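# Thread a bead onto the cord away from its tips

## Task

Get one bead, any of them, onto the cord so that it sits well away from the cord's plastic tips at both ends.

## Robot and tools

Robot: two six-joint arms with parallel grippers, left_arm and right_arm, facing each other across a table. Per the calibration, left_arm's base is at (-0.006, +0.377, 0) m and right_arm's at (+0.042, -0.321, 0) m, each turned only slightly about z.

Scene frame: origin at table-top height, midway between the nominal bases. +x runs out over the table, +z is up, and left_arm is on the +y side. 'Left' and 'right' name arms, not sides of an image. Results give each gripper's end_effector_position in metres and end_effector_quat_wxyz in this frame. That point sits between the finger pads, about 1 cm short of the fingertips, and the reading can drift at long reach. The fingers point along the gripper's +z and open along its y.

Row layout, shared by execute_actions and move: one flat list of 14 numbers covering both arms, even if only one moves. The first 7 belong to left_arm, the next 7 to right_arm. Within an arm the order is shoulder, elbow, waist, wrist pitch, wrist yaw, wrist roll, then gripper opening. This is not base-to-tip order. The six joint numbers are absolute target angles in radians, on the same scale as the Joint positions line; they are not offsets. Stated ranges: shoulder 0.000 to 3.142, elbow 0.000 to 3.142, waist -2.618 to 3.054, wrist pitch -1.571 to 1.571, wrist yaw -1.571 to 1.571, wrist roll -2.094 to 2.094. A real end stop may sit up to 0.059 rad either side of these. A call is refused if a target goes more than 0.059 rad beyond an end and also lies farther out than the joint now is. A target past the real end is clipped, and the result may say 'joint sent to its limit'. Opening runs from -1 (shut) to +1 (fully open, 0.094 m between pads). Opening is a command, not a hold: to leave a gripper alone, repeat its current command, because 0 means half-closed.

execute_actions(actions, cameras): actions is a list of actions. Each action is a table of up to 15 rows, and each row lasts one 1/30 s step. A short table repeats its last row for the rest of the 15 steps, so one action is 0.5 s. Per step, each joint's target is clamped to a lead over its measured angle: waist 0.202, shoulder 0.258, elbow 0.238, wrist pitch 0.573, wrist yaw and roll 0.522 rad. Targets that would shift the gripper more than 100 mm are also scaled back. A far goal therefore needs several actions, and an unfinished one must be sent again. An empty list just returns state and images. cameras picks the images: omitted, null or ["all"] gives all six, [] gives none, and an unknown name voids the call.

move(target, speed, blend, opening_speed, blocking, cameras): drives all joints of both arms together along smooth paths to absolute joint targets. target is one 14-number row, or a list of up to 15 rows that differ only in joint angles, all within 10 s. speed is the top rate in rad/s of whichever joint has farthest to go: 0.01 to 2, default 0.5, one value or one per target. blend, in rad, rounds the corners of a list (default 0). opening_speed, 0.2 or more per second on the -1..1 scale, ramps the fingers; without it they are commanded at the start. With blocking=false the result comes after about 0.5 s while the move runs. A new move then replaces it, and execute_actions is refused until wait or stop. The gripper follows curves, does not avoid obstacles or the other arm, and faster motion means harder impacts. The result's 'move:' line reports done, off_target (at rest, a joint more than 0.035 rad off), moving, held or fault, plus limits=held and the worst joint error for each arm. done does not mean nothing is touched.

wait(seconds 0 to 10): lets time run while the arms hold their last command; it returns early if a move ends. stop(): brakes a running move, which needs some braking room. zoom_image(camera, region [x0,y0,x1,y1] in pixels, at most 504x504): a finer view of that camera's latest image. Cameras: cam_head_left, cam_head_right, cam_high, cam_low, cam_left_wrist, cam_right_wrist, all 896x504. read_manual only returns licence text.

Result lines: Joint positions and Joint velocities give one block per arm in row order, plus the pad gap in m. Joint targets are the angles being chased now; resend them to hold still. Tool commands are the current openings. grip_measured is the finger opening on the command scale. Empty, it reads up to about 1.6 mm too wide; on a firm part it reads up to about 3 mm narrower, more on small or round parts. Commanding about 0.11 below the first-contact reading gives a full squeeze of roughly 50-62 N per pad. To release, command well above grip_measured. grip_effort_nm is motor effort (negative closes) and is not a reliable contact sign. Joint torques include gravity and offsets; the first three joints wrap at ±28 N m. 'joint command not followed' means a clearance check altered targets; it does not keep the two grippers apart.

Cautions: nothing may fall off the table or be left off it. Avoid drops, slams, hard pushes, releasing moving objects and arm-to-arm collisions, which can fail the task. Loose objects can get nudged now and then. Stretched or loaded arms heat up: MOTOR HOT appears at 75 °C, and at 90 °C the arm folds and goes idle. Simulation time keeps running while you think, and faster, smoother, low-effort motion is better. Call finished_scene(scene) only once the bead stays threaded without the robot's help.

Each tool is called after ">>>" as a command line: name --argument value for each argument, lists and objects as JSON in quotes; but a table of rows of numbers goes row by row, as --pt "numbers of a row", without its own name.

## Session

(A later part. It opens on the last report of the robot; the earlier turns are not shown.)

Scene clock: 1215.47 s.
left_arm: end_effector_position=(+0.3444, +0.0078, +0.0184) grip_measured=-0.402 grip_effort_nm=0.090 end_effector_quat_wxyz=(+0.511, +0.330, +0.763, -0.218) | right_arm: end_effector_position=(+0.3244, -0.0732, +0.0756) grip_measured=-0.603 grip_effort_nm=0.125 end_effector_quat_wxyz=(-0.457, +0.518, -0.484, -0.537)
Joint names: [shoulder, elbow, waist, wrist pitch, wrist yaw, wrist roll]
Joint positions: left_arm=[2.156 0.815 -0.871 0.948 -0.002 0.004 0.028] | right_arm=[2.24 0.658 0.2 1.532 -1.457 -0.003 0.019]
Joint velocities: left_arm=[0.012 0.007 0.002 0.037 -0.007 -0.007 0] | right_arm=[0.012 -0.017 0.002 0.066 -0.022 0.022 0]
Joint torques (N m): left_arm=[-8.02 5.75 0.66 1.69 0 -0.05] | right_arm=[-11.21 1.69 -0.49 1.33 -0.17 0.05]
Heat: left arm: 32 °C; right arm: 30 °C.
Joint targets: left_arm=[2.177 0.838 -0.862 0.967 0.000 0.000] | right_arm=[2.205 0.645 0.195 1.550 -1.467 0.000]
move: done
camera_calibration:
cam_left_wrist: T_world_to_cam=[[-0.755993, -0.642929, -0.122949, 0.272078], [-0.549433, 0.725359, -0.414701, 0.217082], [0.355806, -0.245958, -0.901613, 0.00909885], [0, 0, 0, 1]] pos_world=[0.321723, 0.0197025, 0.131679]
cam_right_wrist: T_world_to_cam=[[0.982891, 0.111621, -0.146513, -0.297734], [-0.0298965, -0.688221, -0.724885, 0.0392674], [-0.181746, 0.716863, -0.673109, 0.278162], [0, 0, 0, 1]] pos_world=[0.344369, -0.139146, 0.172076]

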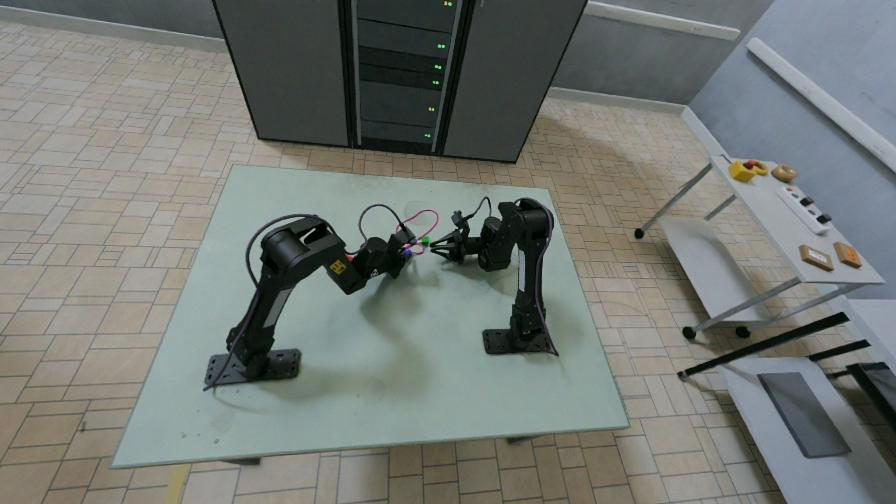

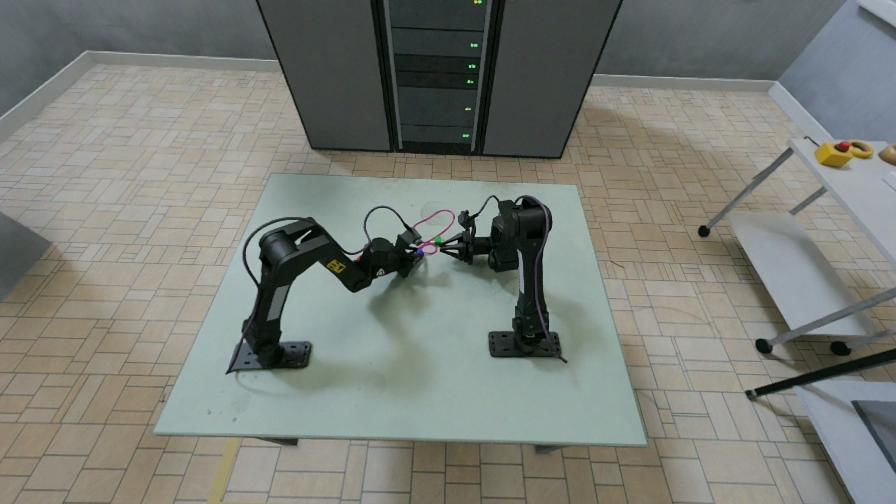

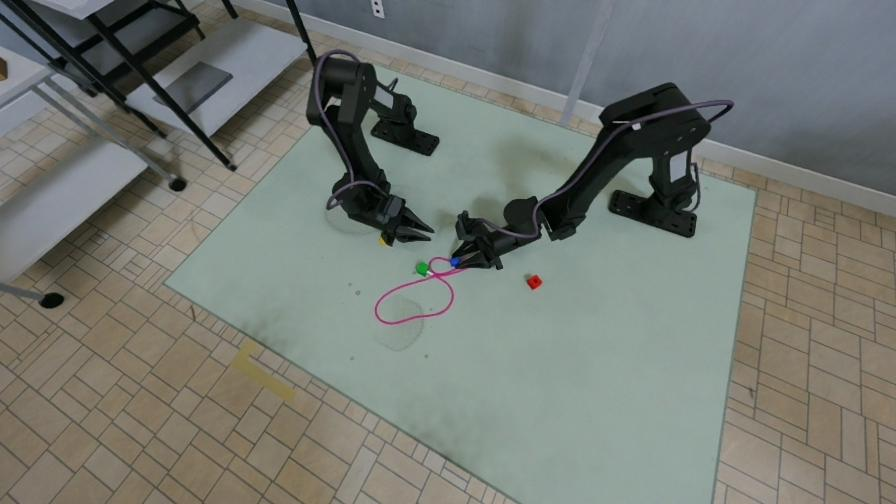

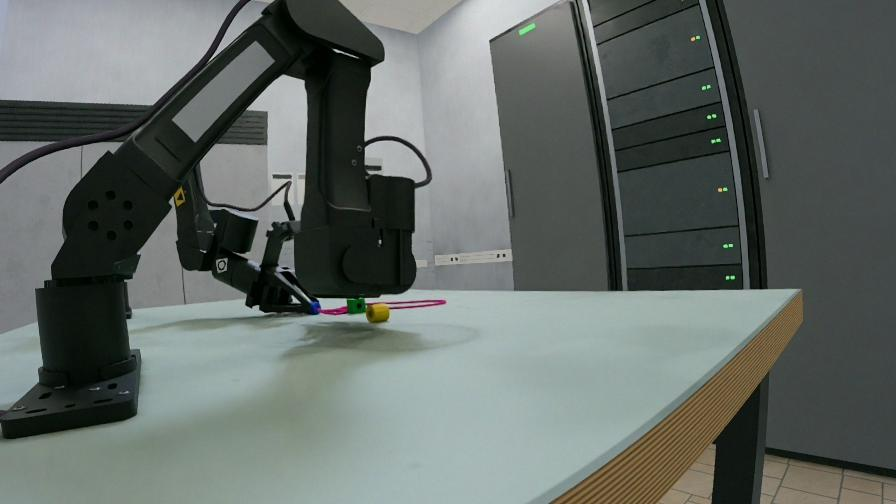

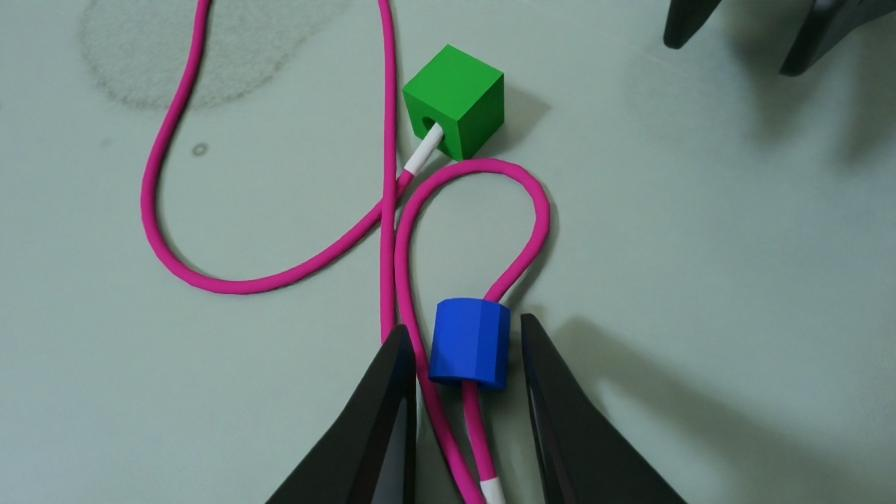

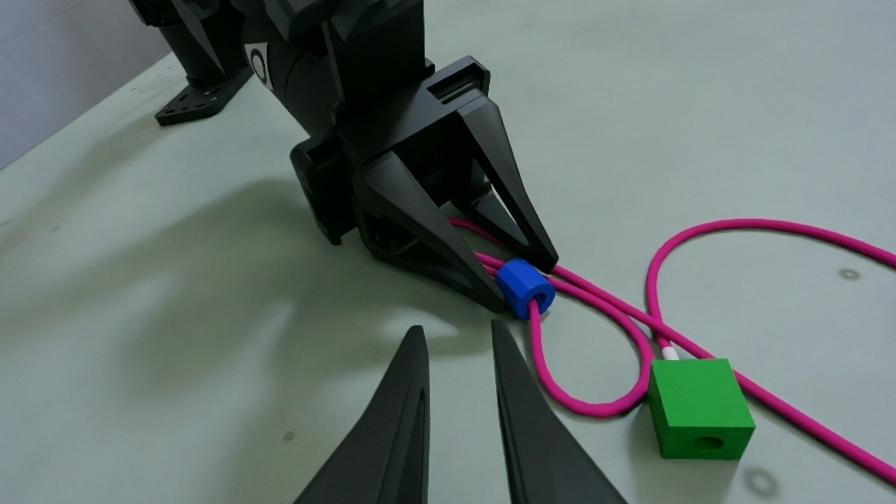

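>>> move --pt "1.98 0.648 -0.862 0.958 0 0 -0.4 2.205 0.645 0.195 1.55 -1.467 0 -0.6" --pt "1.80 0.49 -0.862 0.92 0 0 -0.4 2.205 0.645 0.195 1.55 -1.467 0 -0.6" --speed 0.2 --blend 0.05

Scene clock: 1227.23 s.
left_arm: end_effector_position=(+0.2898, +0.0657, +0.0461) grip_measured=-0.402 grip_effort_nm=0.095 end_effector_quat_wxyz=(+0.499, +0.334, +0.771, -0.213) | right_arm: end_effector_position=(+0.3244, -0.0732, +0.0756) grip_measured=-0.603 grip_effort_nm=0.120 end_effector_quat_wxyz=(-0.457, +0.518, -0.484, -0.537)
Joint names: [shoulder, elbow, waist, wrist pitch, wrist yaw, wrist roll]
Joint positions: left_arm=[1.838 0.495 -0.871 0.919 -0.002 0.004 0.028] | right_arm=[2.24 0.658 0.2 1.532 -1.457 -0.003 0.019]
Joint velocities: left_arm=[-0.017 -0.002 0.002 -0.051 -0.037 -0.022 -0.001] | right_arm=[-0.002 -0.007 0.017 0.037 -0.022 -0.081 -0.001]
Joint torques (N m): left_arm=[-10.24 3.58 0.66 1.5 0 -0.05] | right_arm=[-11.23 1.62 -0.47 1.33 -0.17 0.03]
Heat: left arm: 32 °C; right arm: 30 °C.
Joint targets: left_arm=[1.800 0.490 -0.862 0.920 0.000 0.000] | right_arm=[2.205 0.645 0.195 1.550 -1.467 0.000]
move: off_target (left_arm); left_arm: the shoulder is farthest, 0.038 rad from its target
camera_calibration:
cam_left_wrist: T_world_to_cam=[[-0.758489, -0.640287, -0.121358, 0.271847], [-0.55763, 0.734038, -0.387605, 0.157162], [0.33726, -0.226321, -0.913802, 0.0723332], [0, 0, 0, 1]] pos_world=[0.269436, 0.0750673, 0.160006]
cam_right_wrist: T_world_to_cam=[[0.982891, 0.111621, -0.146513, -0.297734], [-0.0298965, -0.688221, -0.724885, 0.0392674], [-0.181746, 0.716863, -0.673109, 0.278162], [0, 0, 0, 1]] pos_world=[0.344369, -0.139146, 0.172076]

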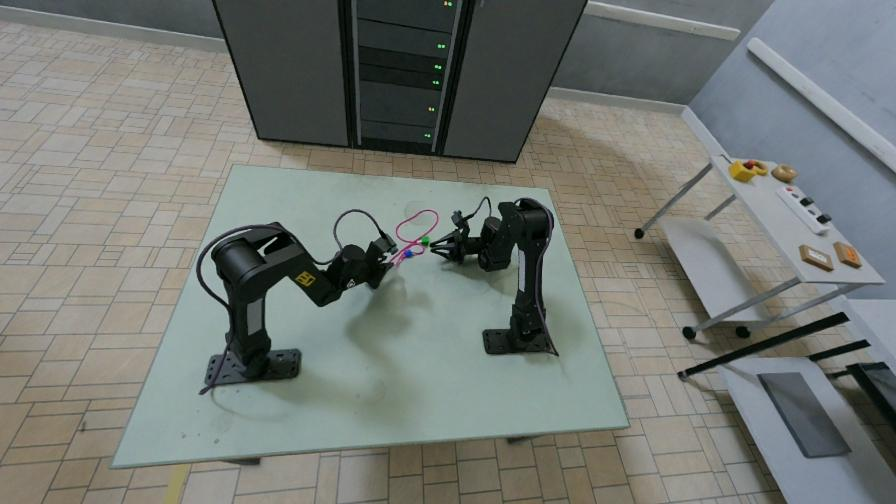

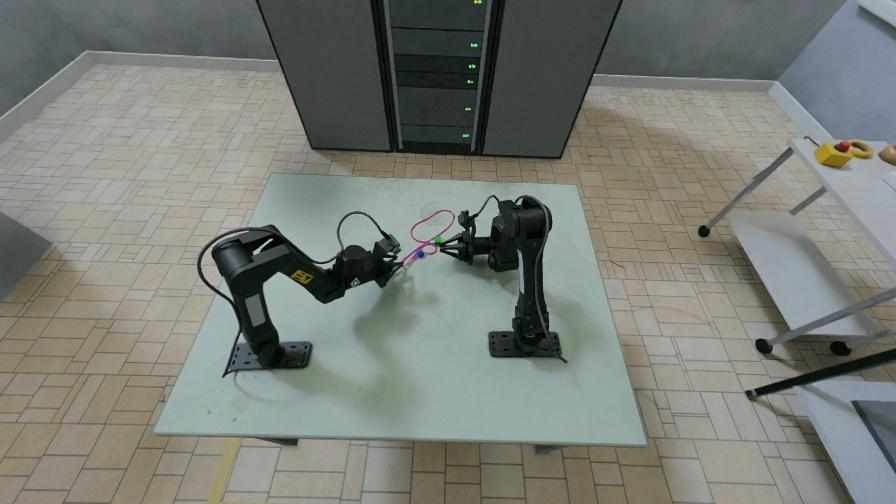

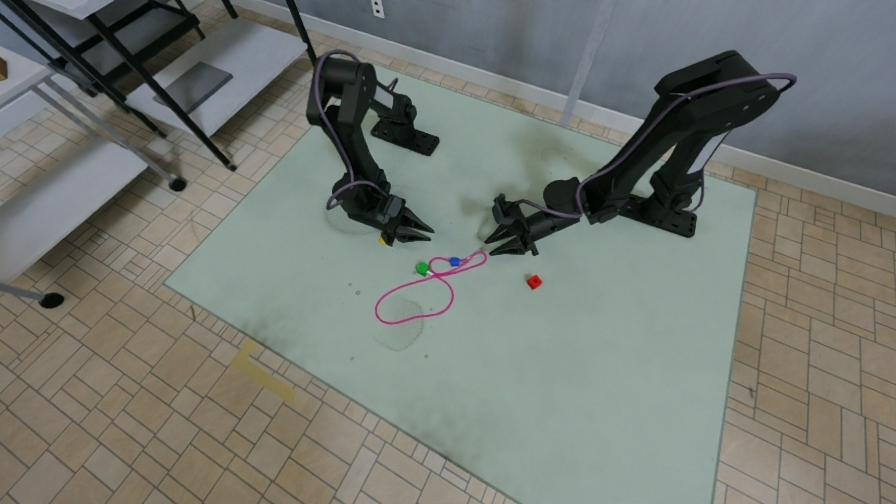

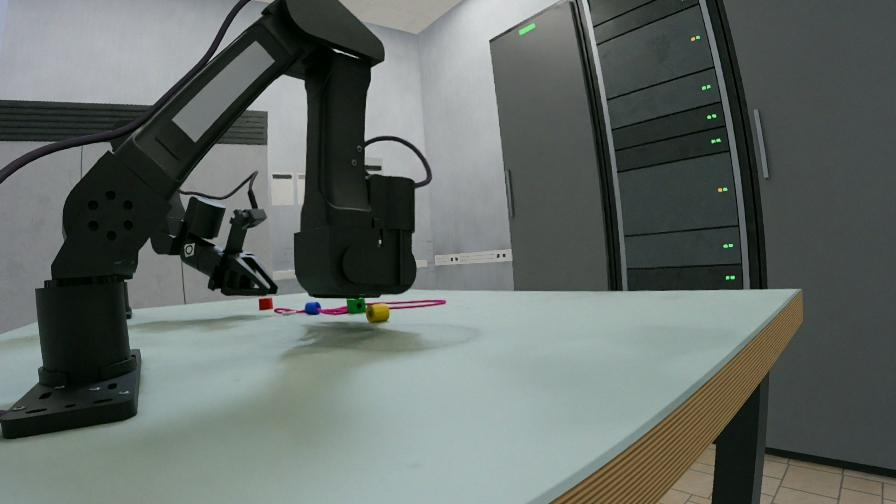

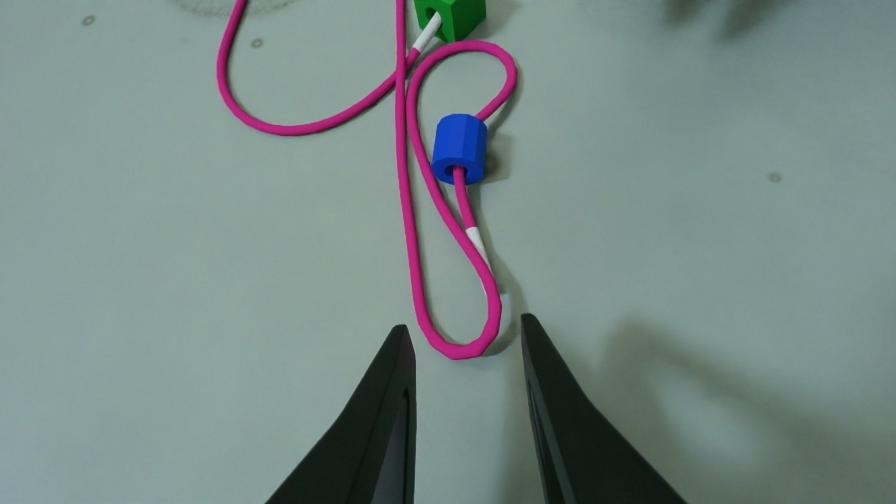

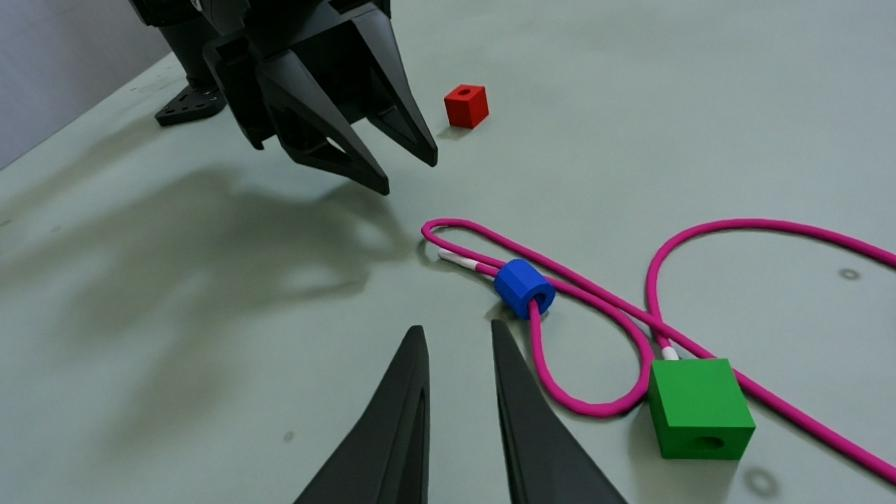

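>>> move --target '[1.93,1.305,-0.862,-0.36,0,0,-0.4,2.205,0.645,0.195,1.55,-1.467,0,-0.6]' --speed 0.5 --cameras '["cam_left_wrist","cam_right_wrist"]'

Scene clock: 1270.67 s.
left_arm: end_effector_position=(+0.3219, +0.0317, +0.0638) grip_measured=-0.402 grip_effort_nm=0.095 end_effector_quat_wxyz=(+0.263, +0.381, +0.879, -0.112) | right_arm: end_effector_position=(+0.3244, -0.0732, +0.0756) grip_measured=-0.603 grip_effort_nm=0.120 end_effector_quat_wxyz=(-0.457, +0.518, -0.484, -0.537)
Joint names: [shoulder, elbow, waist, wrist pitch, wrist yaw, wrist roll]
Joint positions: left_arm=[1.908 1.277 -0.871 -0.359 -0.002 0.004 0.028] | right_arm=[2.24 0.658 0.2 1.532 -1.457 -0.003 0.019]
Joint velocities: left_arm=[0.002 -0.007 -0.017 0.066 -0.037 -0.051 -0.001] | right_arm=[-0.017 -0.002 0.022 0.007 -0.022 -0.051 0.001]
Joint torques (N m): left_arm=[-7.91 8.02 0.69 1.07 -0.01 -0.05] | right_arm=[-11.25 1.62 -0.51 1.33 -0.16 0.03]
Heat: left arm: 30 °C; right arm: 31 °C.
Joint targets: left_arm=[1.930 1.305 -0.862 -0.360 0.000 0.000] | right_arm=[2.205 0.645 0.195 1.550 -1.467 0.000]
move: done
camera_calibration:
cam_left_wrist: T_world_to_cam=[[-0.797297, -0.599193, -0.0726909, 0.284669], [-0.602109, 0.781136, 0.165201, 0.184465], [-0.0422058, 0.175482, -0.983577, 0.183862], [0, 0, 0, 1]] pos_world=[0.345794, -0.00578506, 0.171061]
cam_right_wrist: T_world_to_cam=[[0.982891, 0.111621, -0.146513, -0.297734], [-0.0298965, -0.688221, -0.724885, 0.0392674], [-0.181746, 0.716863, -0.673109, 0.278162], [0, 0, 0, 1]] pos_world=[0.344369, -0.139146, 0.172076]
Images, in order (width x height): cam_left_wrist 896x504, cam_right_wrist 896x504.

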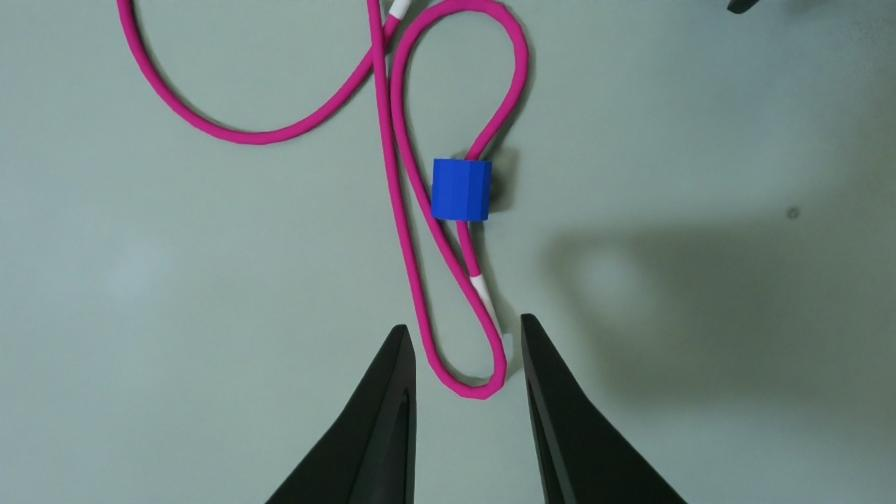

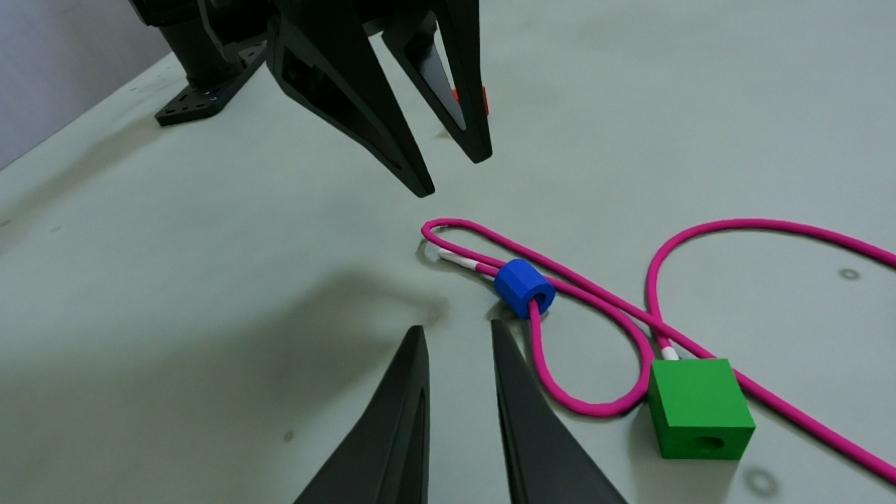

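>>> move --target '[2.013,1.195,-0.889,-0.175,0,0,-0.5,2.205,0.645,0.195,1.55,-1.467,0,-0.6]' --speed 0.12 --cameras '["cam_left_wrist","cam_right_wrist"]'

Scene clock: 1285.43 s.
left_arm: end_effector_position=(+0.3201, +0.0267, +0.0186) grip_measured=-0.498 grip_effort_nm=-0.090 end_effector_quat_wxyz=(+0.263, +0.385, +0.877, -0.114) | right_arm: end_effector_position=(+0.3244, -0.0732, +0.0756) grip_measured=-0.603 grip_effort_nm=0.120 end_effector_quat_wxyz=(-0.457, +0.518, -0.484, -0.537)
Joint names: [shoulder, elbow, waist, wrist pitch, wrist yaw, wrist roll]
Joint positions: left_arm=[1.994 1.198 -0.88 -0.193 -0.002 0.004 0.024] | right_arm=[2.24 0.658 0.2 1.532 -1.457 -0.003 0.019]
Joint velocities: left_arm=[-0.017 -0.007 0.012 -0.095 -0.051 0.066 -0.001] | right_arm=[-0.007 0.002 0.002 -0.007 0.051 0.037 0]
Joint torques (N m): left_arm=[-8.5 5.19 -0.69 1.25 -0.01 -0.05] | right_arm=[-11.21 1.65 -0.42 1.34 -0.16 0.05]
Heat: left arm: 30 °C; right arm: 31 °C.
Joint targets: left_arm=[2.013 1.195 -0.889 -0.175 0.000 0.000] | right_arm=[2.205 0.645 0.195 1.550 -1.467 0.000]
move: done
camera_calibration:
cam_left_wrist: T_world_to_cam=[[-0.803145, -0.591317, -0.0728188, 0.278607], [-0.59446, 0.787208, 0.164078, 0.19213], [-0.0396985, 0.175066, -0.983756, 0.139488], [0, 0, 0, 1]] pos_world=[0.343513, -0.0109205, 0.125986]
cam_right_wrist: T_world_to_cam=[[0.982891, 0.111621, -0.146513, -0.297734], [-0.0298965, -0.688221, -0.724885, 0.0392674], [-0.181746, 0.716863, -0.673109, 0.278162], [0, 0, 0, 1]] pos_world=[0.344369, -0.139146, 0.172076]
Images, in order (width x height): cam_left_wrist 896x504, cam_right_wrist 896x504.

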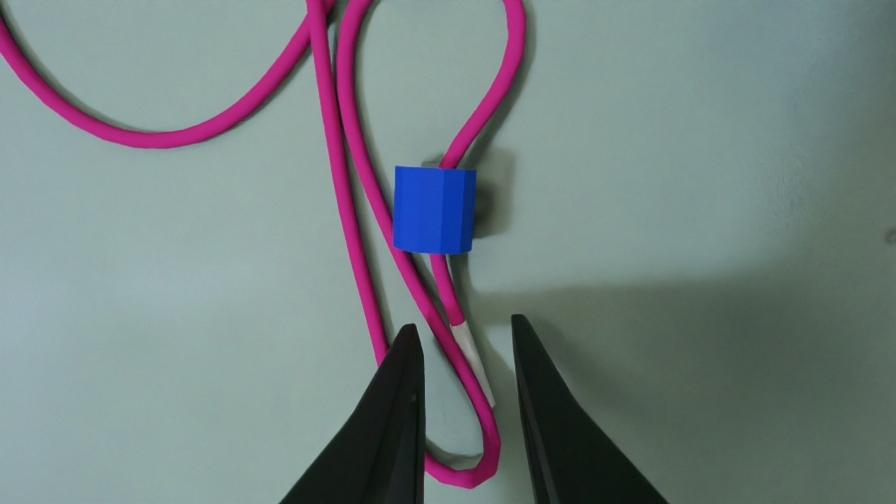

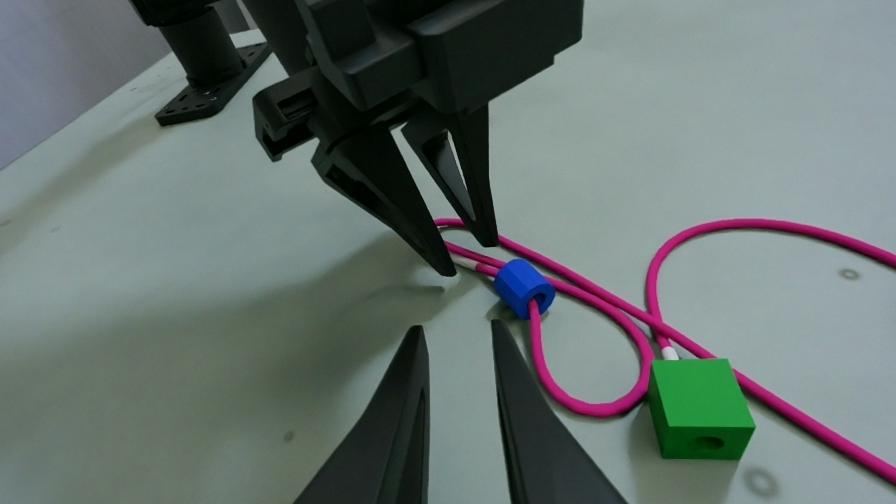

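>>> move --target '[2.021,1.195,-0.889,-0.175,0,0,-0.5,2.205,0.645,0.195,1.55,-1.467,0,-0.6]' --speed 0.05 --cameras '[]'

>>> move --target '[2.021,1.195,-0.889,-0.175,0,0,-0.97,2.205,0.645,0.195,1.55,-1.467,0,-0.6]' --opening_speed 0.4 --cameras '["cam_left_wrist","cam_right_wrist"]'

Scene clock: 1293.50 s.
left_arm: end_effector_position=(+0.3199, +0.0269, +0.0157) grip_measured=-0.498 grip_effort_nm=-0.090 end_effector_quat_wxyz=(+0.261, +0.385, +0.878, -0.113) | right_arm: end_effector_position=(+0.3244, -0.0732, +0.0756) grip_measured=-0.603 grip_effort_nm=0.125 end_effector_quat_wxyz=(-0.457, +0.518, -0.484, -0.537)
Joint names: [shoulder, elbow, waist, wrist pitch, wrist yaw, wrist roll]
Joint positions: left_arm=[2.001 1.198 -0.88 -0.191 -0.002 0.004 0.024] | right_arm=[2.24 0.658 0.2 1.532 -1.457 -0.003 0.019]
Joint velocities: left_arm=[-0.007 -0.002 0.007 -0.007 -0.037 -0.051 0] | right_arm=[-0.022 0.017 0.002 -0.037 -0.066 0.022 0.001]
Joint torques (N m): left_arm=[-8.46 5.18 -0.68 1.22 0 -0.06] | right_arm=[-11.25 1.61 -0.42 1.34 -0.17 0.04]
Heat: left arm: 30 °C; right arm: 31 °C.
Joint targets: left_arm=[2.021 1.195 -0.889 -0.175 0.000 0.000] | right_arm=[2.205 0.645 0.195 1.550 -1.467 0.000]
move: done
No camera images: "cameras" was empty.

Scene clock: 1294.90 s.
left_arm: end_effector_position=(+0.3206, +0.0261, +0.0165) grip_measured=-0.966 grip_effort_nm=-0.642 end_effector_quat_wxyz=(+0.264, +0.385, +0.877, -0.114) | right_arm: end_effector_position=(+0.3244, -0.0732, +0.0756) grip_measured=-0.603 grip_effort_nm=0.125 end_effector_quat_wxyz=(-0.457, +0.518, -0.484, -0.537)
Joint names: [shoulder, elbow, waist, wrist pitch, wrist yaw, wrist roll]
Joint positions: left_arm=[2.001 1.198 -0.88 -0.186 -0.002 0.004 0.002] | right_arm=[2.24 0.658 0.2 1.532 -1.457 -0.003 0.019]
Joint velocities: left_arm=[-0.007 0.012 -0.012 0.007 -0.007 0.051 -0.001] | right_arm=[0.017 -0.017 0.002 0.022 0.066 -0.007 -0.001]
Joint torques (N m): left_arm=[-8.47 5.16 -0.68 1.17 0 -0.05] | right_arm=[-11.23 1.65 -0.46 1.34 -0.17 0.03]
Heat: left arm: 30 °C; right arm: 31 °C.
Joint targets: left_arm=[2.021 1.195 -0.889 -0.175 0.000 0.000] | right_arm=[2.205 0.645 0.195 1.550 -1.467 0.000]
move: done
camera_calibration:
cam_left_wrist: T_world_to_cam=[[-0.803126, -0.591338, -0.0728614, 0.278535], [-0.594503, 0.787253, 0.163703, 0.1933], [-0.0394435, 0.174791, -0.983815, 0.137409], [0, 0, 0, 1]] pos_world=[0.344036, -0.0114855, 0.123836]
cam_right_wrist: T_world_to_cam=[[0.982891, 0.111621, -0.146513, -0.297734], [-0.0298965, -0.688221, -0.724885, 0.0392674], [-0.181746, 0.716863, -0.673109, 0.278162], [0, 0, 0, 1]] pos_world=[0.344369, -0.139146, 0.172076]
Images, in order (width x height): cam_left_wrist 896x504, cam_right_wrist 896x504.

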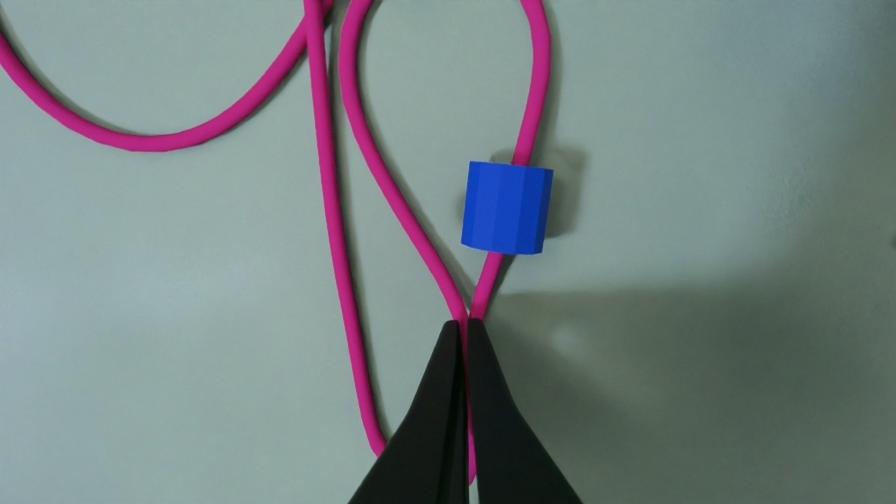

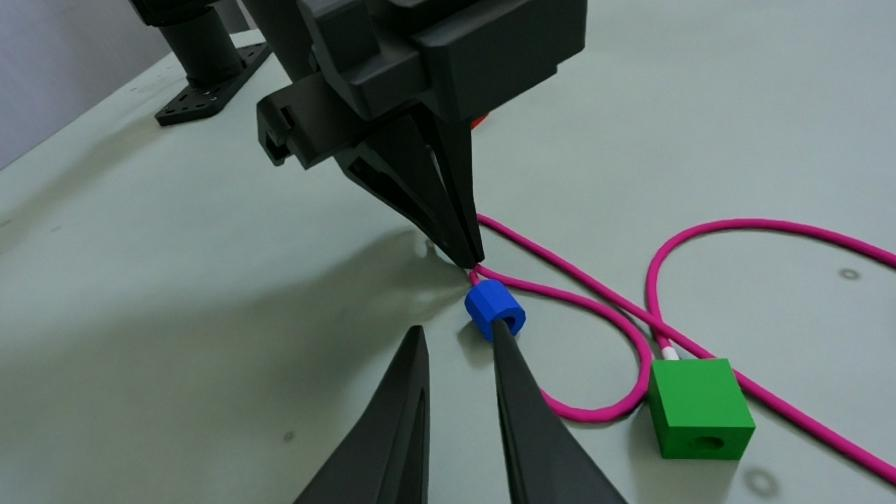

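>>> move --target '[1.667,1.403,-0.889,-0.675,0,0,-1,2.205,0.645,0.195,1.55,-1.467,0,-0.6]' --speed 0.2

Scene clock: 1304.77 s.
left_arm: end_effector_position=(+0.2933, +0.0556, +0.1462) grip_measured=-0.982 grip_effort_nm=-0.950 end_effector_quat_wxyz=(+0.255, +0.386, +0.880, -0.110) | right_arm: end_effector_position=(+0.3244, -0.0732, +0.0756) grip_measured=-0.603 grip_effort_nm=0.125 end_effector_quat_wxyz=(-0.457, +0.518, -0.484, -0.537)
Joint names: [shoulder, elbow, waist, wrist pitch, wrist yaw, wrist roll]
Joint positions: left_arm=[1.708 1.374 -0.88 -0.674 -0.002 0.004 0.001] | right_arm=[2.24 0.658 0.2 1.532 -1.457 -0.003 0.019]
Joint velocities: left_arm=[0.002 -0.007 0.007 -0.007 0.037 -0.007 0] | right_arm=[-0.012 -0.012 -0.002 -0.007 -0.051 0.022 0]
Joint torques (N m): left_arm=[-11.79 8.38 -0.68 1.05 0 -0.05] | right_arm=[-11.26 1.65 -0.44 1.33 -0.16 0.03]
Heat: left arm: 29 °C; right arm: 31 °C.
Joint targets: left_arm=[1.667 1.403 -0.889 -0.675 0.000 0.000] | right_arm=[2.205 0.645 0.195 1.550 -1.467 0.000]
move: off_target (left_arm); left_arm: the shoulder is farthest, 0.041 rad from its target
camera_calibration:
cam_left_wrist: T_world_to_cam=[[-0.804074, -0.590313, -0.0706748, 0.283401], [-0.592213, 0.78478, 0.182768, 0.12926], [-0.0524261, 0.188813, -0.980613, 0.26141], [0, 0, 0, 1]] pos_world=[0.31813, 0.0164968, 0.252747]
cam_right_wrist: T_world_to_cam=[[0.982891, 0.111621, -0.146513, -0.297734], [-0.0298965, -0.688221, -0.724885, 0.0392674], [-0.181746, 0.716863, -0.673109, 0.278162], [0, 0, 0, 1]] pos_world=[0.344369, -0.139146, 0.172076]

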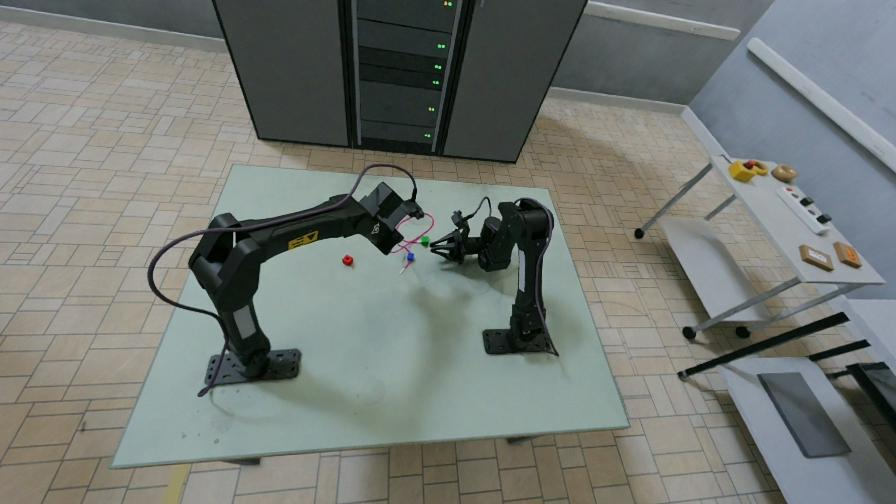

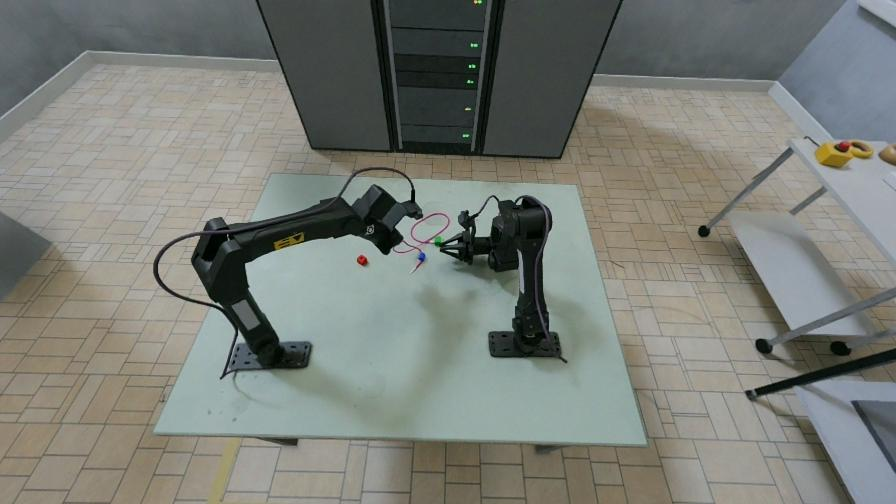

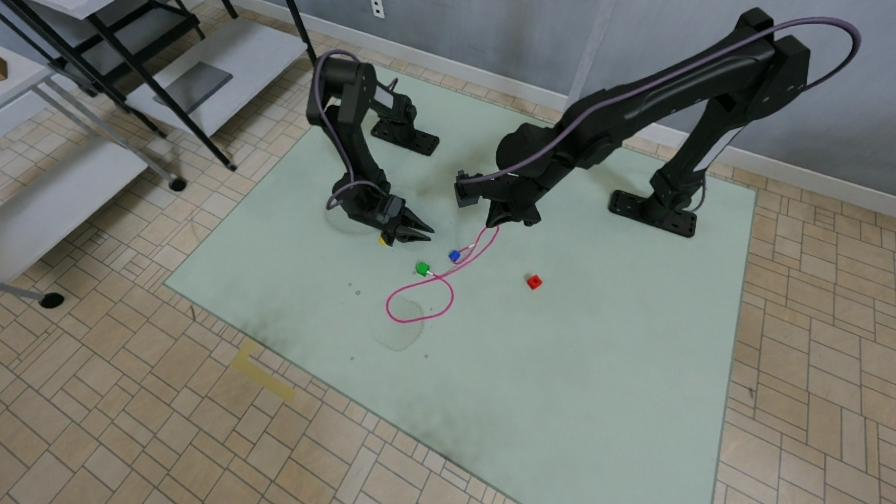

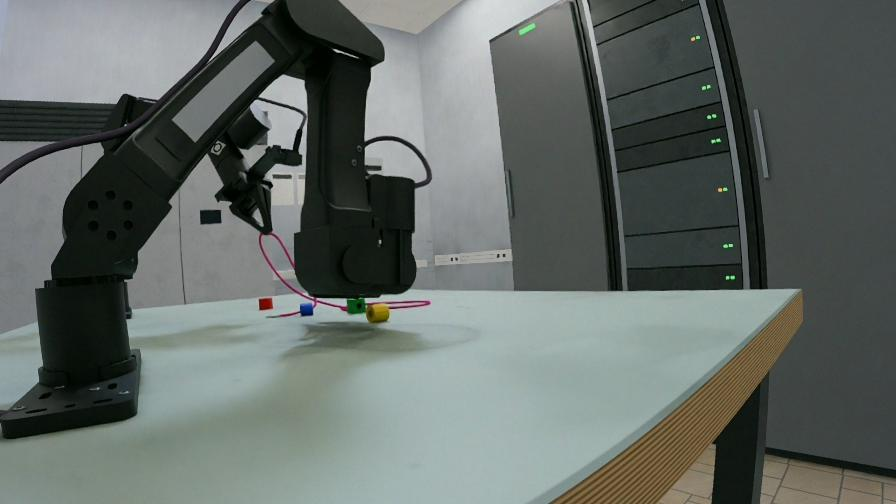

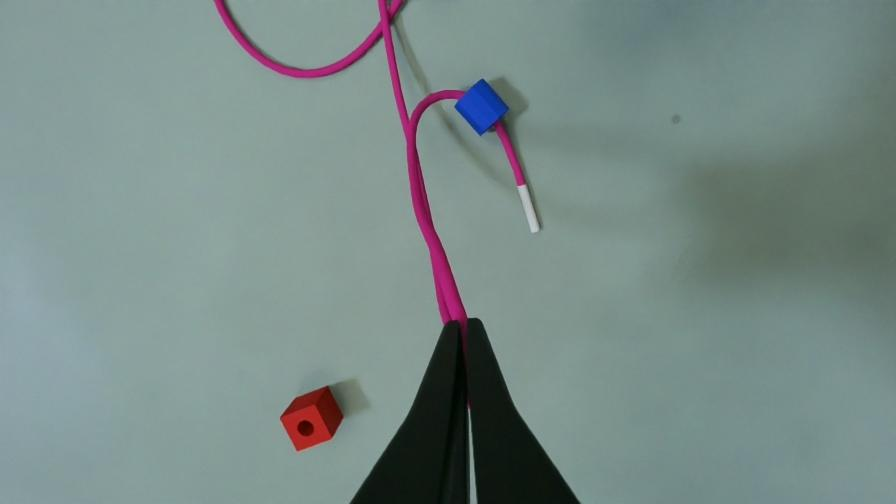

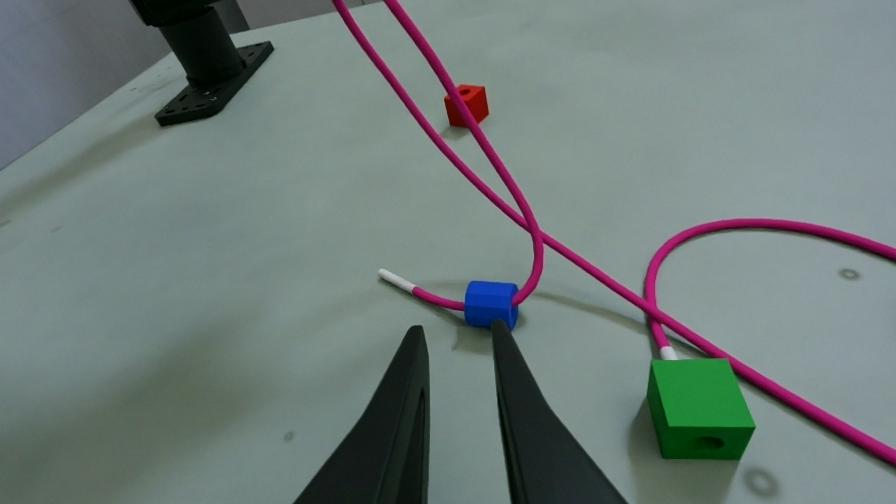

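>>> move --target '[1.862,1.041,-0.79,-0.185,0,0,-1,2.205,0.645,0.195,1.55,-1.467,0,-0.6]' --speed 0.25 --cameras '[]'

>>> move --target '[1.862,1.041,-0.79,-0.185,0,0,-0.5,2.205,0.645,0.195,1.55,-1.467,0,-0.6]' --opening_speed 0.5 --cameras '["cam_left_wrist","cam_right_wrist"]'

Scene clock: 1331.70 s.
left_arm: end_effector_position=(+0.3169, +0.0828, +0.0272) grip_measured=-0.982 grip_effort_nm=-0.955 end_effector_quat_wxyz=(+0.259, +0.350, +0.895, -0.099) | right_arm: end_effector_position=(+0.3244, -0.0732, +0.0756) grip_measured=-0.603 grip_effort_nm=0.125 end_effector_quat_wxyz=(-0.457, +0.518, -0.484, -0.537)
Joint names: [shoulder, elbow, waist, wrist pitch, wrist yaw, wrist roll]
Joint positions: left_arm=[1.848 1.042 -0.798 -0.204 -0.002 0.004 0.001] | right_arm=[2.24 0.658 0.2 1.532 -1.457 -0.003 0.019]
Joint velocities: left_arm=[0.002 -0.007 0.017 0.007 -0.022 0.051 -0.001] | right_arm=[-0.007 0.002 -0.017 0.022 -0.037 -0.022 -0.001]
Joint torques (N m): left_arm=[-7.49 5.31 0.66 1.24 0 -0.06] | right_arm=[-11.22 1.65 -0.44 1.33 -0.16 0.05]
Heat: left arm: 29 °C; right arm: 31 °C.
Joint targets: left_arm=[1.862 1.041 -0.790 -0.185 0.000 0.000] | right_arm=[2.205 0.645 0.195 1.550 -1.467 0.000]
move: done
No camera images: "cameras" was empty.

Scene clock: 1332.90 s.
left_arm: end_effector_position=(+0.3171, +0.0826, +0.0273) grip_measured=-0.502 grip_effort_nm=0.090 end_effector_quat_wxyz=(+0.259, +0.350, +0.895, -0.099) | right_arm: end_effector_position=(+0.3244, -0.0732, +0.0756) grip_measured=-0.603 grip_effort_nm=0.120 end_effector_quat_wxyz=(-0.457, +0.518, -0.484, -0.537)
Joint names: [shoulder, elbow, waist, wrist pitch, wrist yaw, wrist roll]
Joint positions: left_arm=[1.848 1.042 -0.798 -0.202 -0.002 0.004 0.023] | right_arm=[2.24 0.658 0.2 1.532 -1.457 -0.003 0.019]
Joint velocities: left_arm=[-0.012 -0.002 -0.022 -0.022 -0.022 -0.022 0] | right_arm=[0.012 -0.002 -0.007 0.022 0.022 -0.007 -0.001]
Joint torques (N m): left_arm=[-7.47 5.3 0.66 1.21 0 -0.05] | right_arm=[-11.25 1.68 -0.46 1.33 -0.15 0.05]
Heat: left arm: 29 °C; right arm: 31 °C.
Joint targets: left_arm=[1.862 1.041 -0.790 -0.185 0.000 0.000] | right_arm=[2.205 0.645 0.195 1.550 -1.467 0.000]
move: done
camera_calibration:
cam_left_wrist: T_world_to_cam=[[-0.75299, -0.654221, -0.0707179, 0.299202], [-0.654567, 0.733672, 0.182395, 0.167891], [-0.0674426, 0.183631, -0.980679, 0.146141], [0, 0, 0, 1]] pos_world=[0.345048, 0.0457313, 0.133854]
cam_right_wrist: T_world_to_cam=[[0.982891, 0.111621, -0.146513, -0.297734], [-0.0298965, -0.688221, -0.724885, 0.0392674], [-0.181746, 0.716863, -0.673109, 0.278162], [0, 0, 0, 1]] pos_world=[0.344369, -0.139146, 0.172076]
Images, in order (width x height): cam_left_wrist 896x504, cam_right_wrist 896x504.

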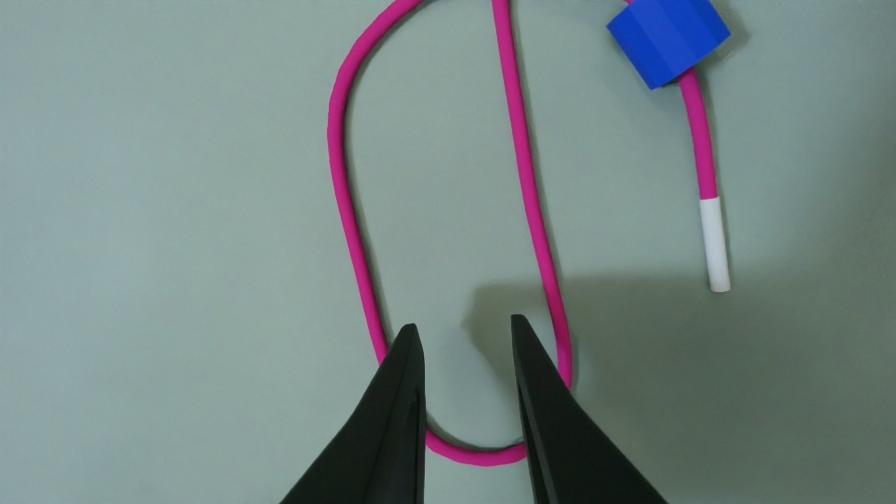

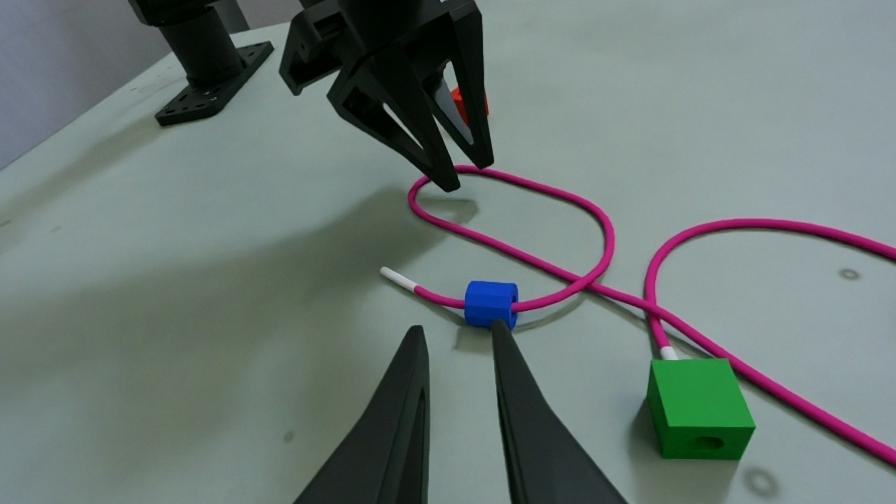

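>>> move --pt "1.78 1.215 -0.79 -0.37 0 0 -0.5 2.205 0.645 0.195 1.55 -1.467 0 -0.6" --pt "1.835 1.218 -0.961 -0.37 0 0 -0.5 2.205 0.645 0.195 1.55 -1.467 0 -0.6" --speed 0.25 --cameras '["cam_left_wrist"]'

Scene clock: 1346.73 s.
left_arm: end_effector_position=(+0.2754, +0.0234, +0.0665) grip_measured=-0.502 grip_effort_nm=0.090 end_effector_quat_wxyz=(+0.251, +0.420, +0.864, -0.120) | right_arm: end_effector_position=(+0.3244, -0.0732, +0.0756) grip_measured=-0.603 grip_effort_nm=0.120 end_effector_quat_wxyz=(-0.457, +0.518, -0.484, -0.537)
Joint names: [shoulder, elbow, waist, wrist pitch, wrist yaw, wrist roll]
Joint positions: left_arm=[1.827 1.19 -0.958 -0.369 -0.002 0.004 0.023] | right_arm=[2.24 0.658 0.2 1.532 -1.457 -0.003 0.019]
Joint velocities: left_arm=[-0.017 -0.012 -0.002 0.007 0.081 -0.066 -0.001] | right_arm=[-0.007 0.012 -0.007 0.051 0.051 -0.007 0]
Joint torques (N m): left_arm=[-8.29 7.95 -0.25 1.07 0 -0.05] | right_arm=[-11.19 1.63 -0.53 1.34 -0.17 0.02]
Heat: left arm: 28 °C; right arm: 31 °C.
Joint targets: left_arm=[1.835 1.218 -0.961 -0.370 0.000 0.000] | right_arm=[2.205 0.645 0.195 1.550 -1.467 0.000]
move: done
camera_calibration:
cam_left_wrist: T_world_to_cam=[[-0.847249, -0.526445, -0.0708904, 0.254772], [-0.529941, 0.828515, 0.180902, 0.140432], [-0.036501, 0.190836, -0.980943, 0.183957], [0, 0, 0, 1]] pos_world=[0.29699, -0.0173323, 0.173108]
Images, in order (width x height): cam_left_wrist 896x504.

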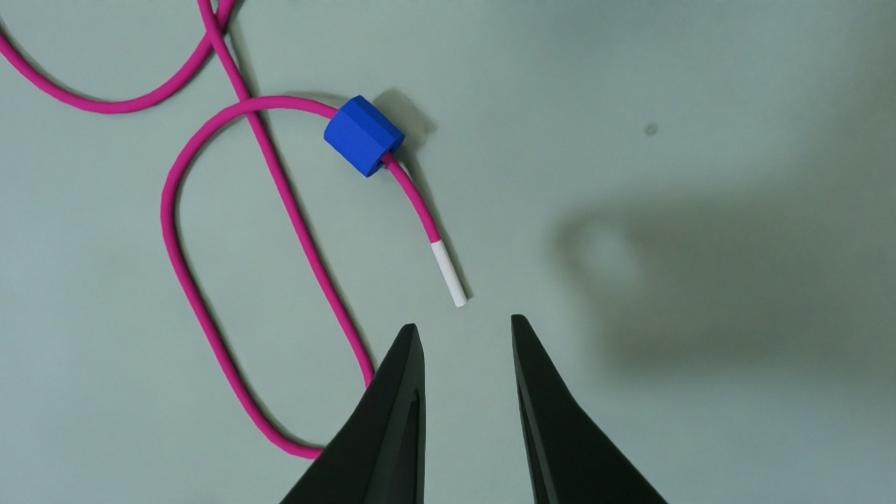

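>>> move --target '[1.938,1.077,-0.945,-0.142,0,0,-0.5,2.205,0.645,0.195,1.55,-1.467,0,-0.6]' --speed 0.12 --cameras '["cam_left_wrist"]'

Scene clock: 1356.47 s.
left_arm: end_effector_position=(+0.2761, +0.0237, +0.0151) grip_measured=-0.502 grip_effort_nm=0.095 end_effector_quat_wxyz=(+0.254, +0.419, +0.863, -0.121) | right_arm: end_effector_position=(+0.3244, -0.0732, +0.0756) grip_measured=-0.603 grip_effort_nm=0.120 end_effector_quat_wxyz=(-0.457, +0.518, -0.484, -0.537)
Joint names: [shoulder, elbow, waist, wrist pitch, wrist yaw, wrist roll]
Joint positions: left_arm=[1.921 1.081 -0.956 -0.16 -0.002 0.004 0.023] | right_arm=[2.24 0.658 0.2 1.532 -1.457 -0.003 0.019]
Joint velocities: left_arm=[0.012 -0.002 0.022 -0.037 -0.095 -0.022 -0.001] | right_arm=[0.017 -0.002 -0.022 -0.022 -0.051 -0.007 0.001]
Joint torques (N m): left_arm=[-7.8 5.07 0.91 1.24 0 -0.05] | right_arm=[-11.25 1.65 -0.46 1.33 -0.17 0.02]
Heat: left arm: 28 °C; right arm: 32 °C.
Joint targets: left_arm=[1.938 1.077 -0.945 -0.142 0.000 0.000] | right_arm=[2.205 0.645 0.195 1.550 -1.467 0.000]
move: done
camera_calibration:
cam_left_wrist: T_world_to_cam=[[-0.846191, -0.528056, -0.0715355, 0.251589], [-0.531838, 0.828504, 0.175299, 0.150492], [-0.0333005, 0.186382, -0.981913, 0.132692], [0, 0, 0, 1]] pos_world=[0.297349, -0.0165617, 0.121908]
Images, in order (width x height): cam_left_wrist 896x504.

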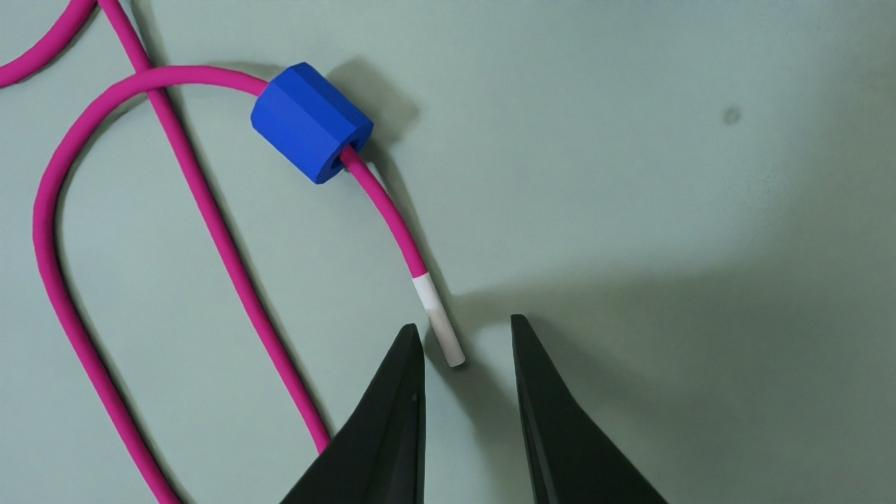

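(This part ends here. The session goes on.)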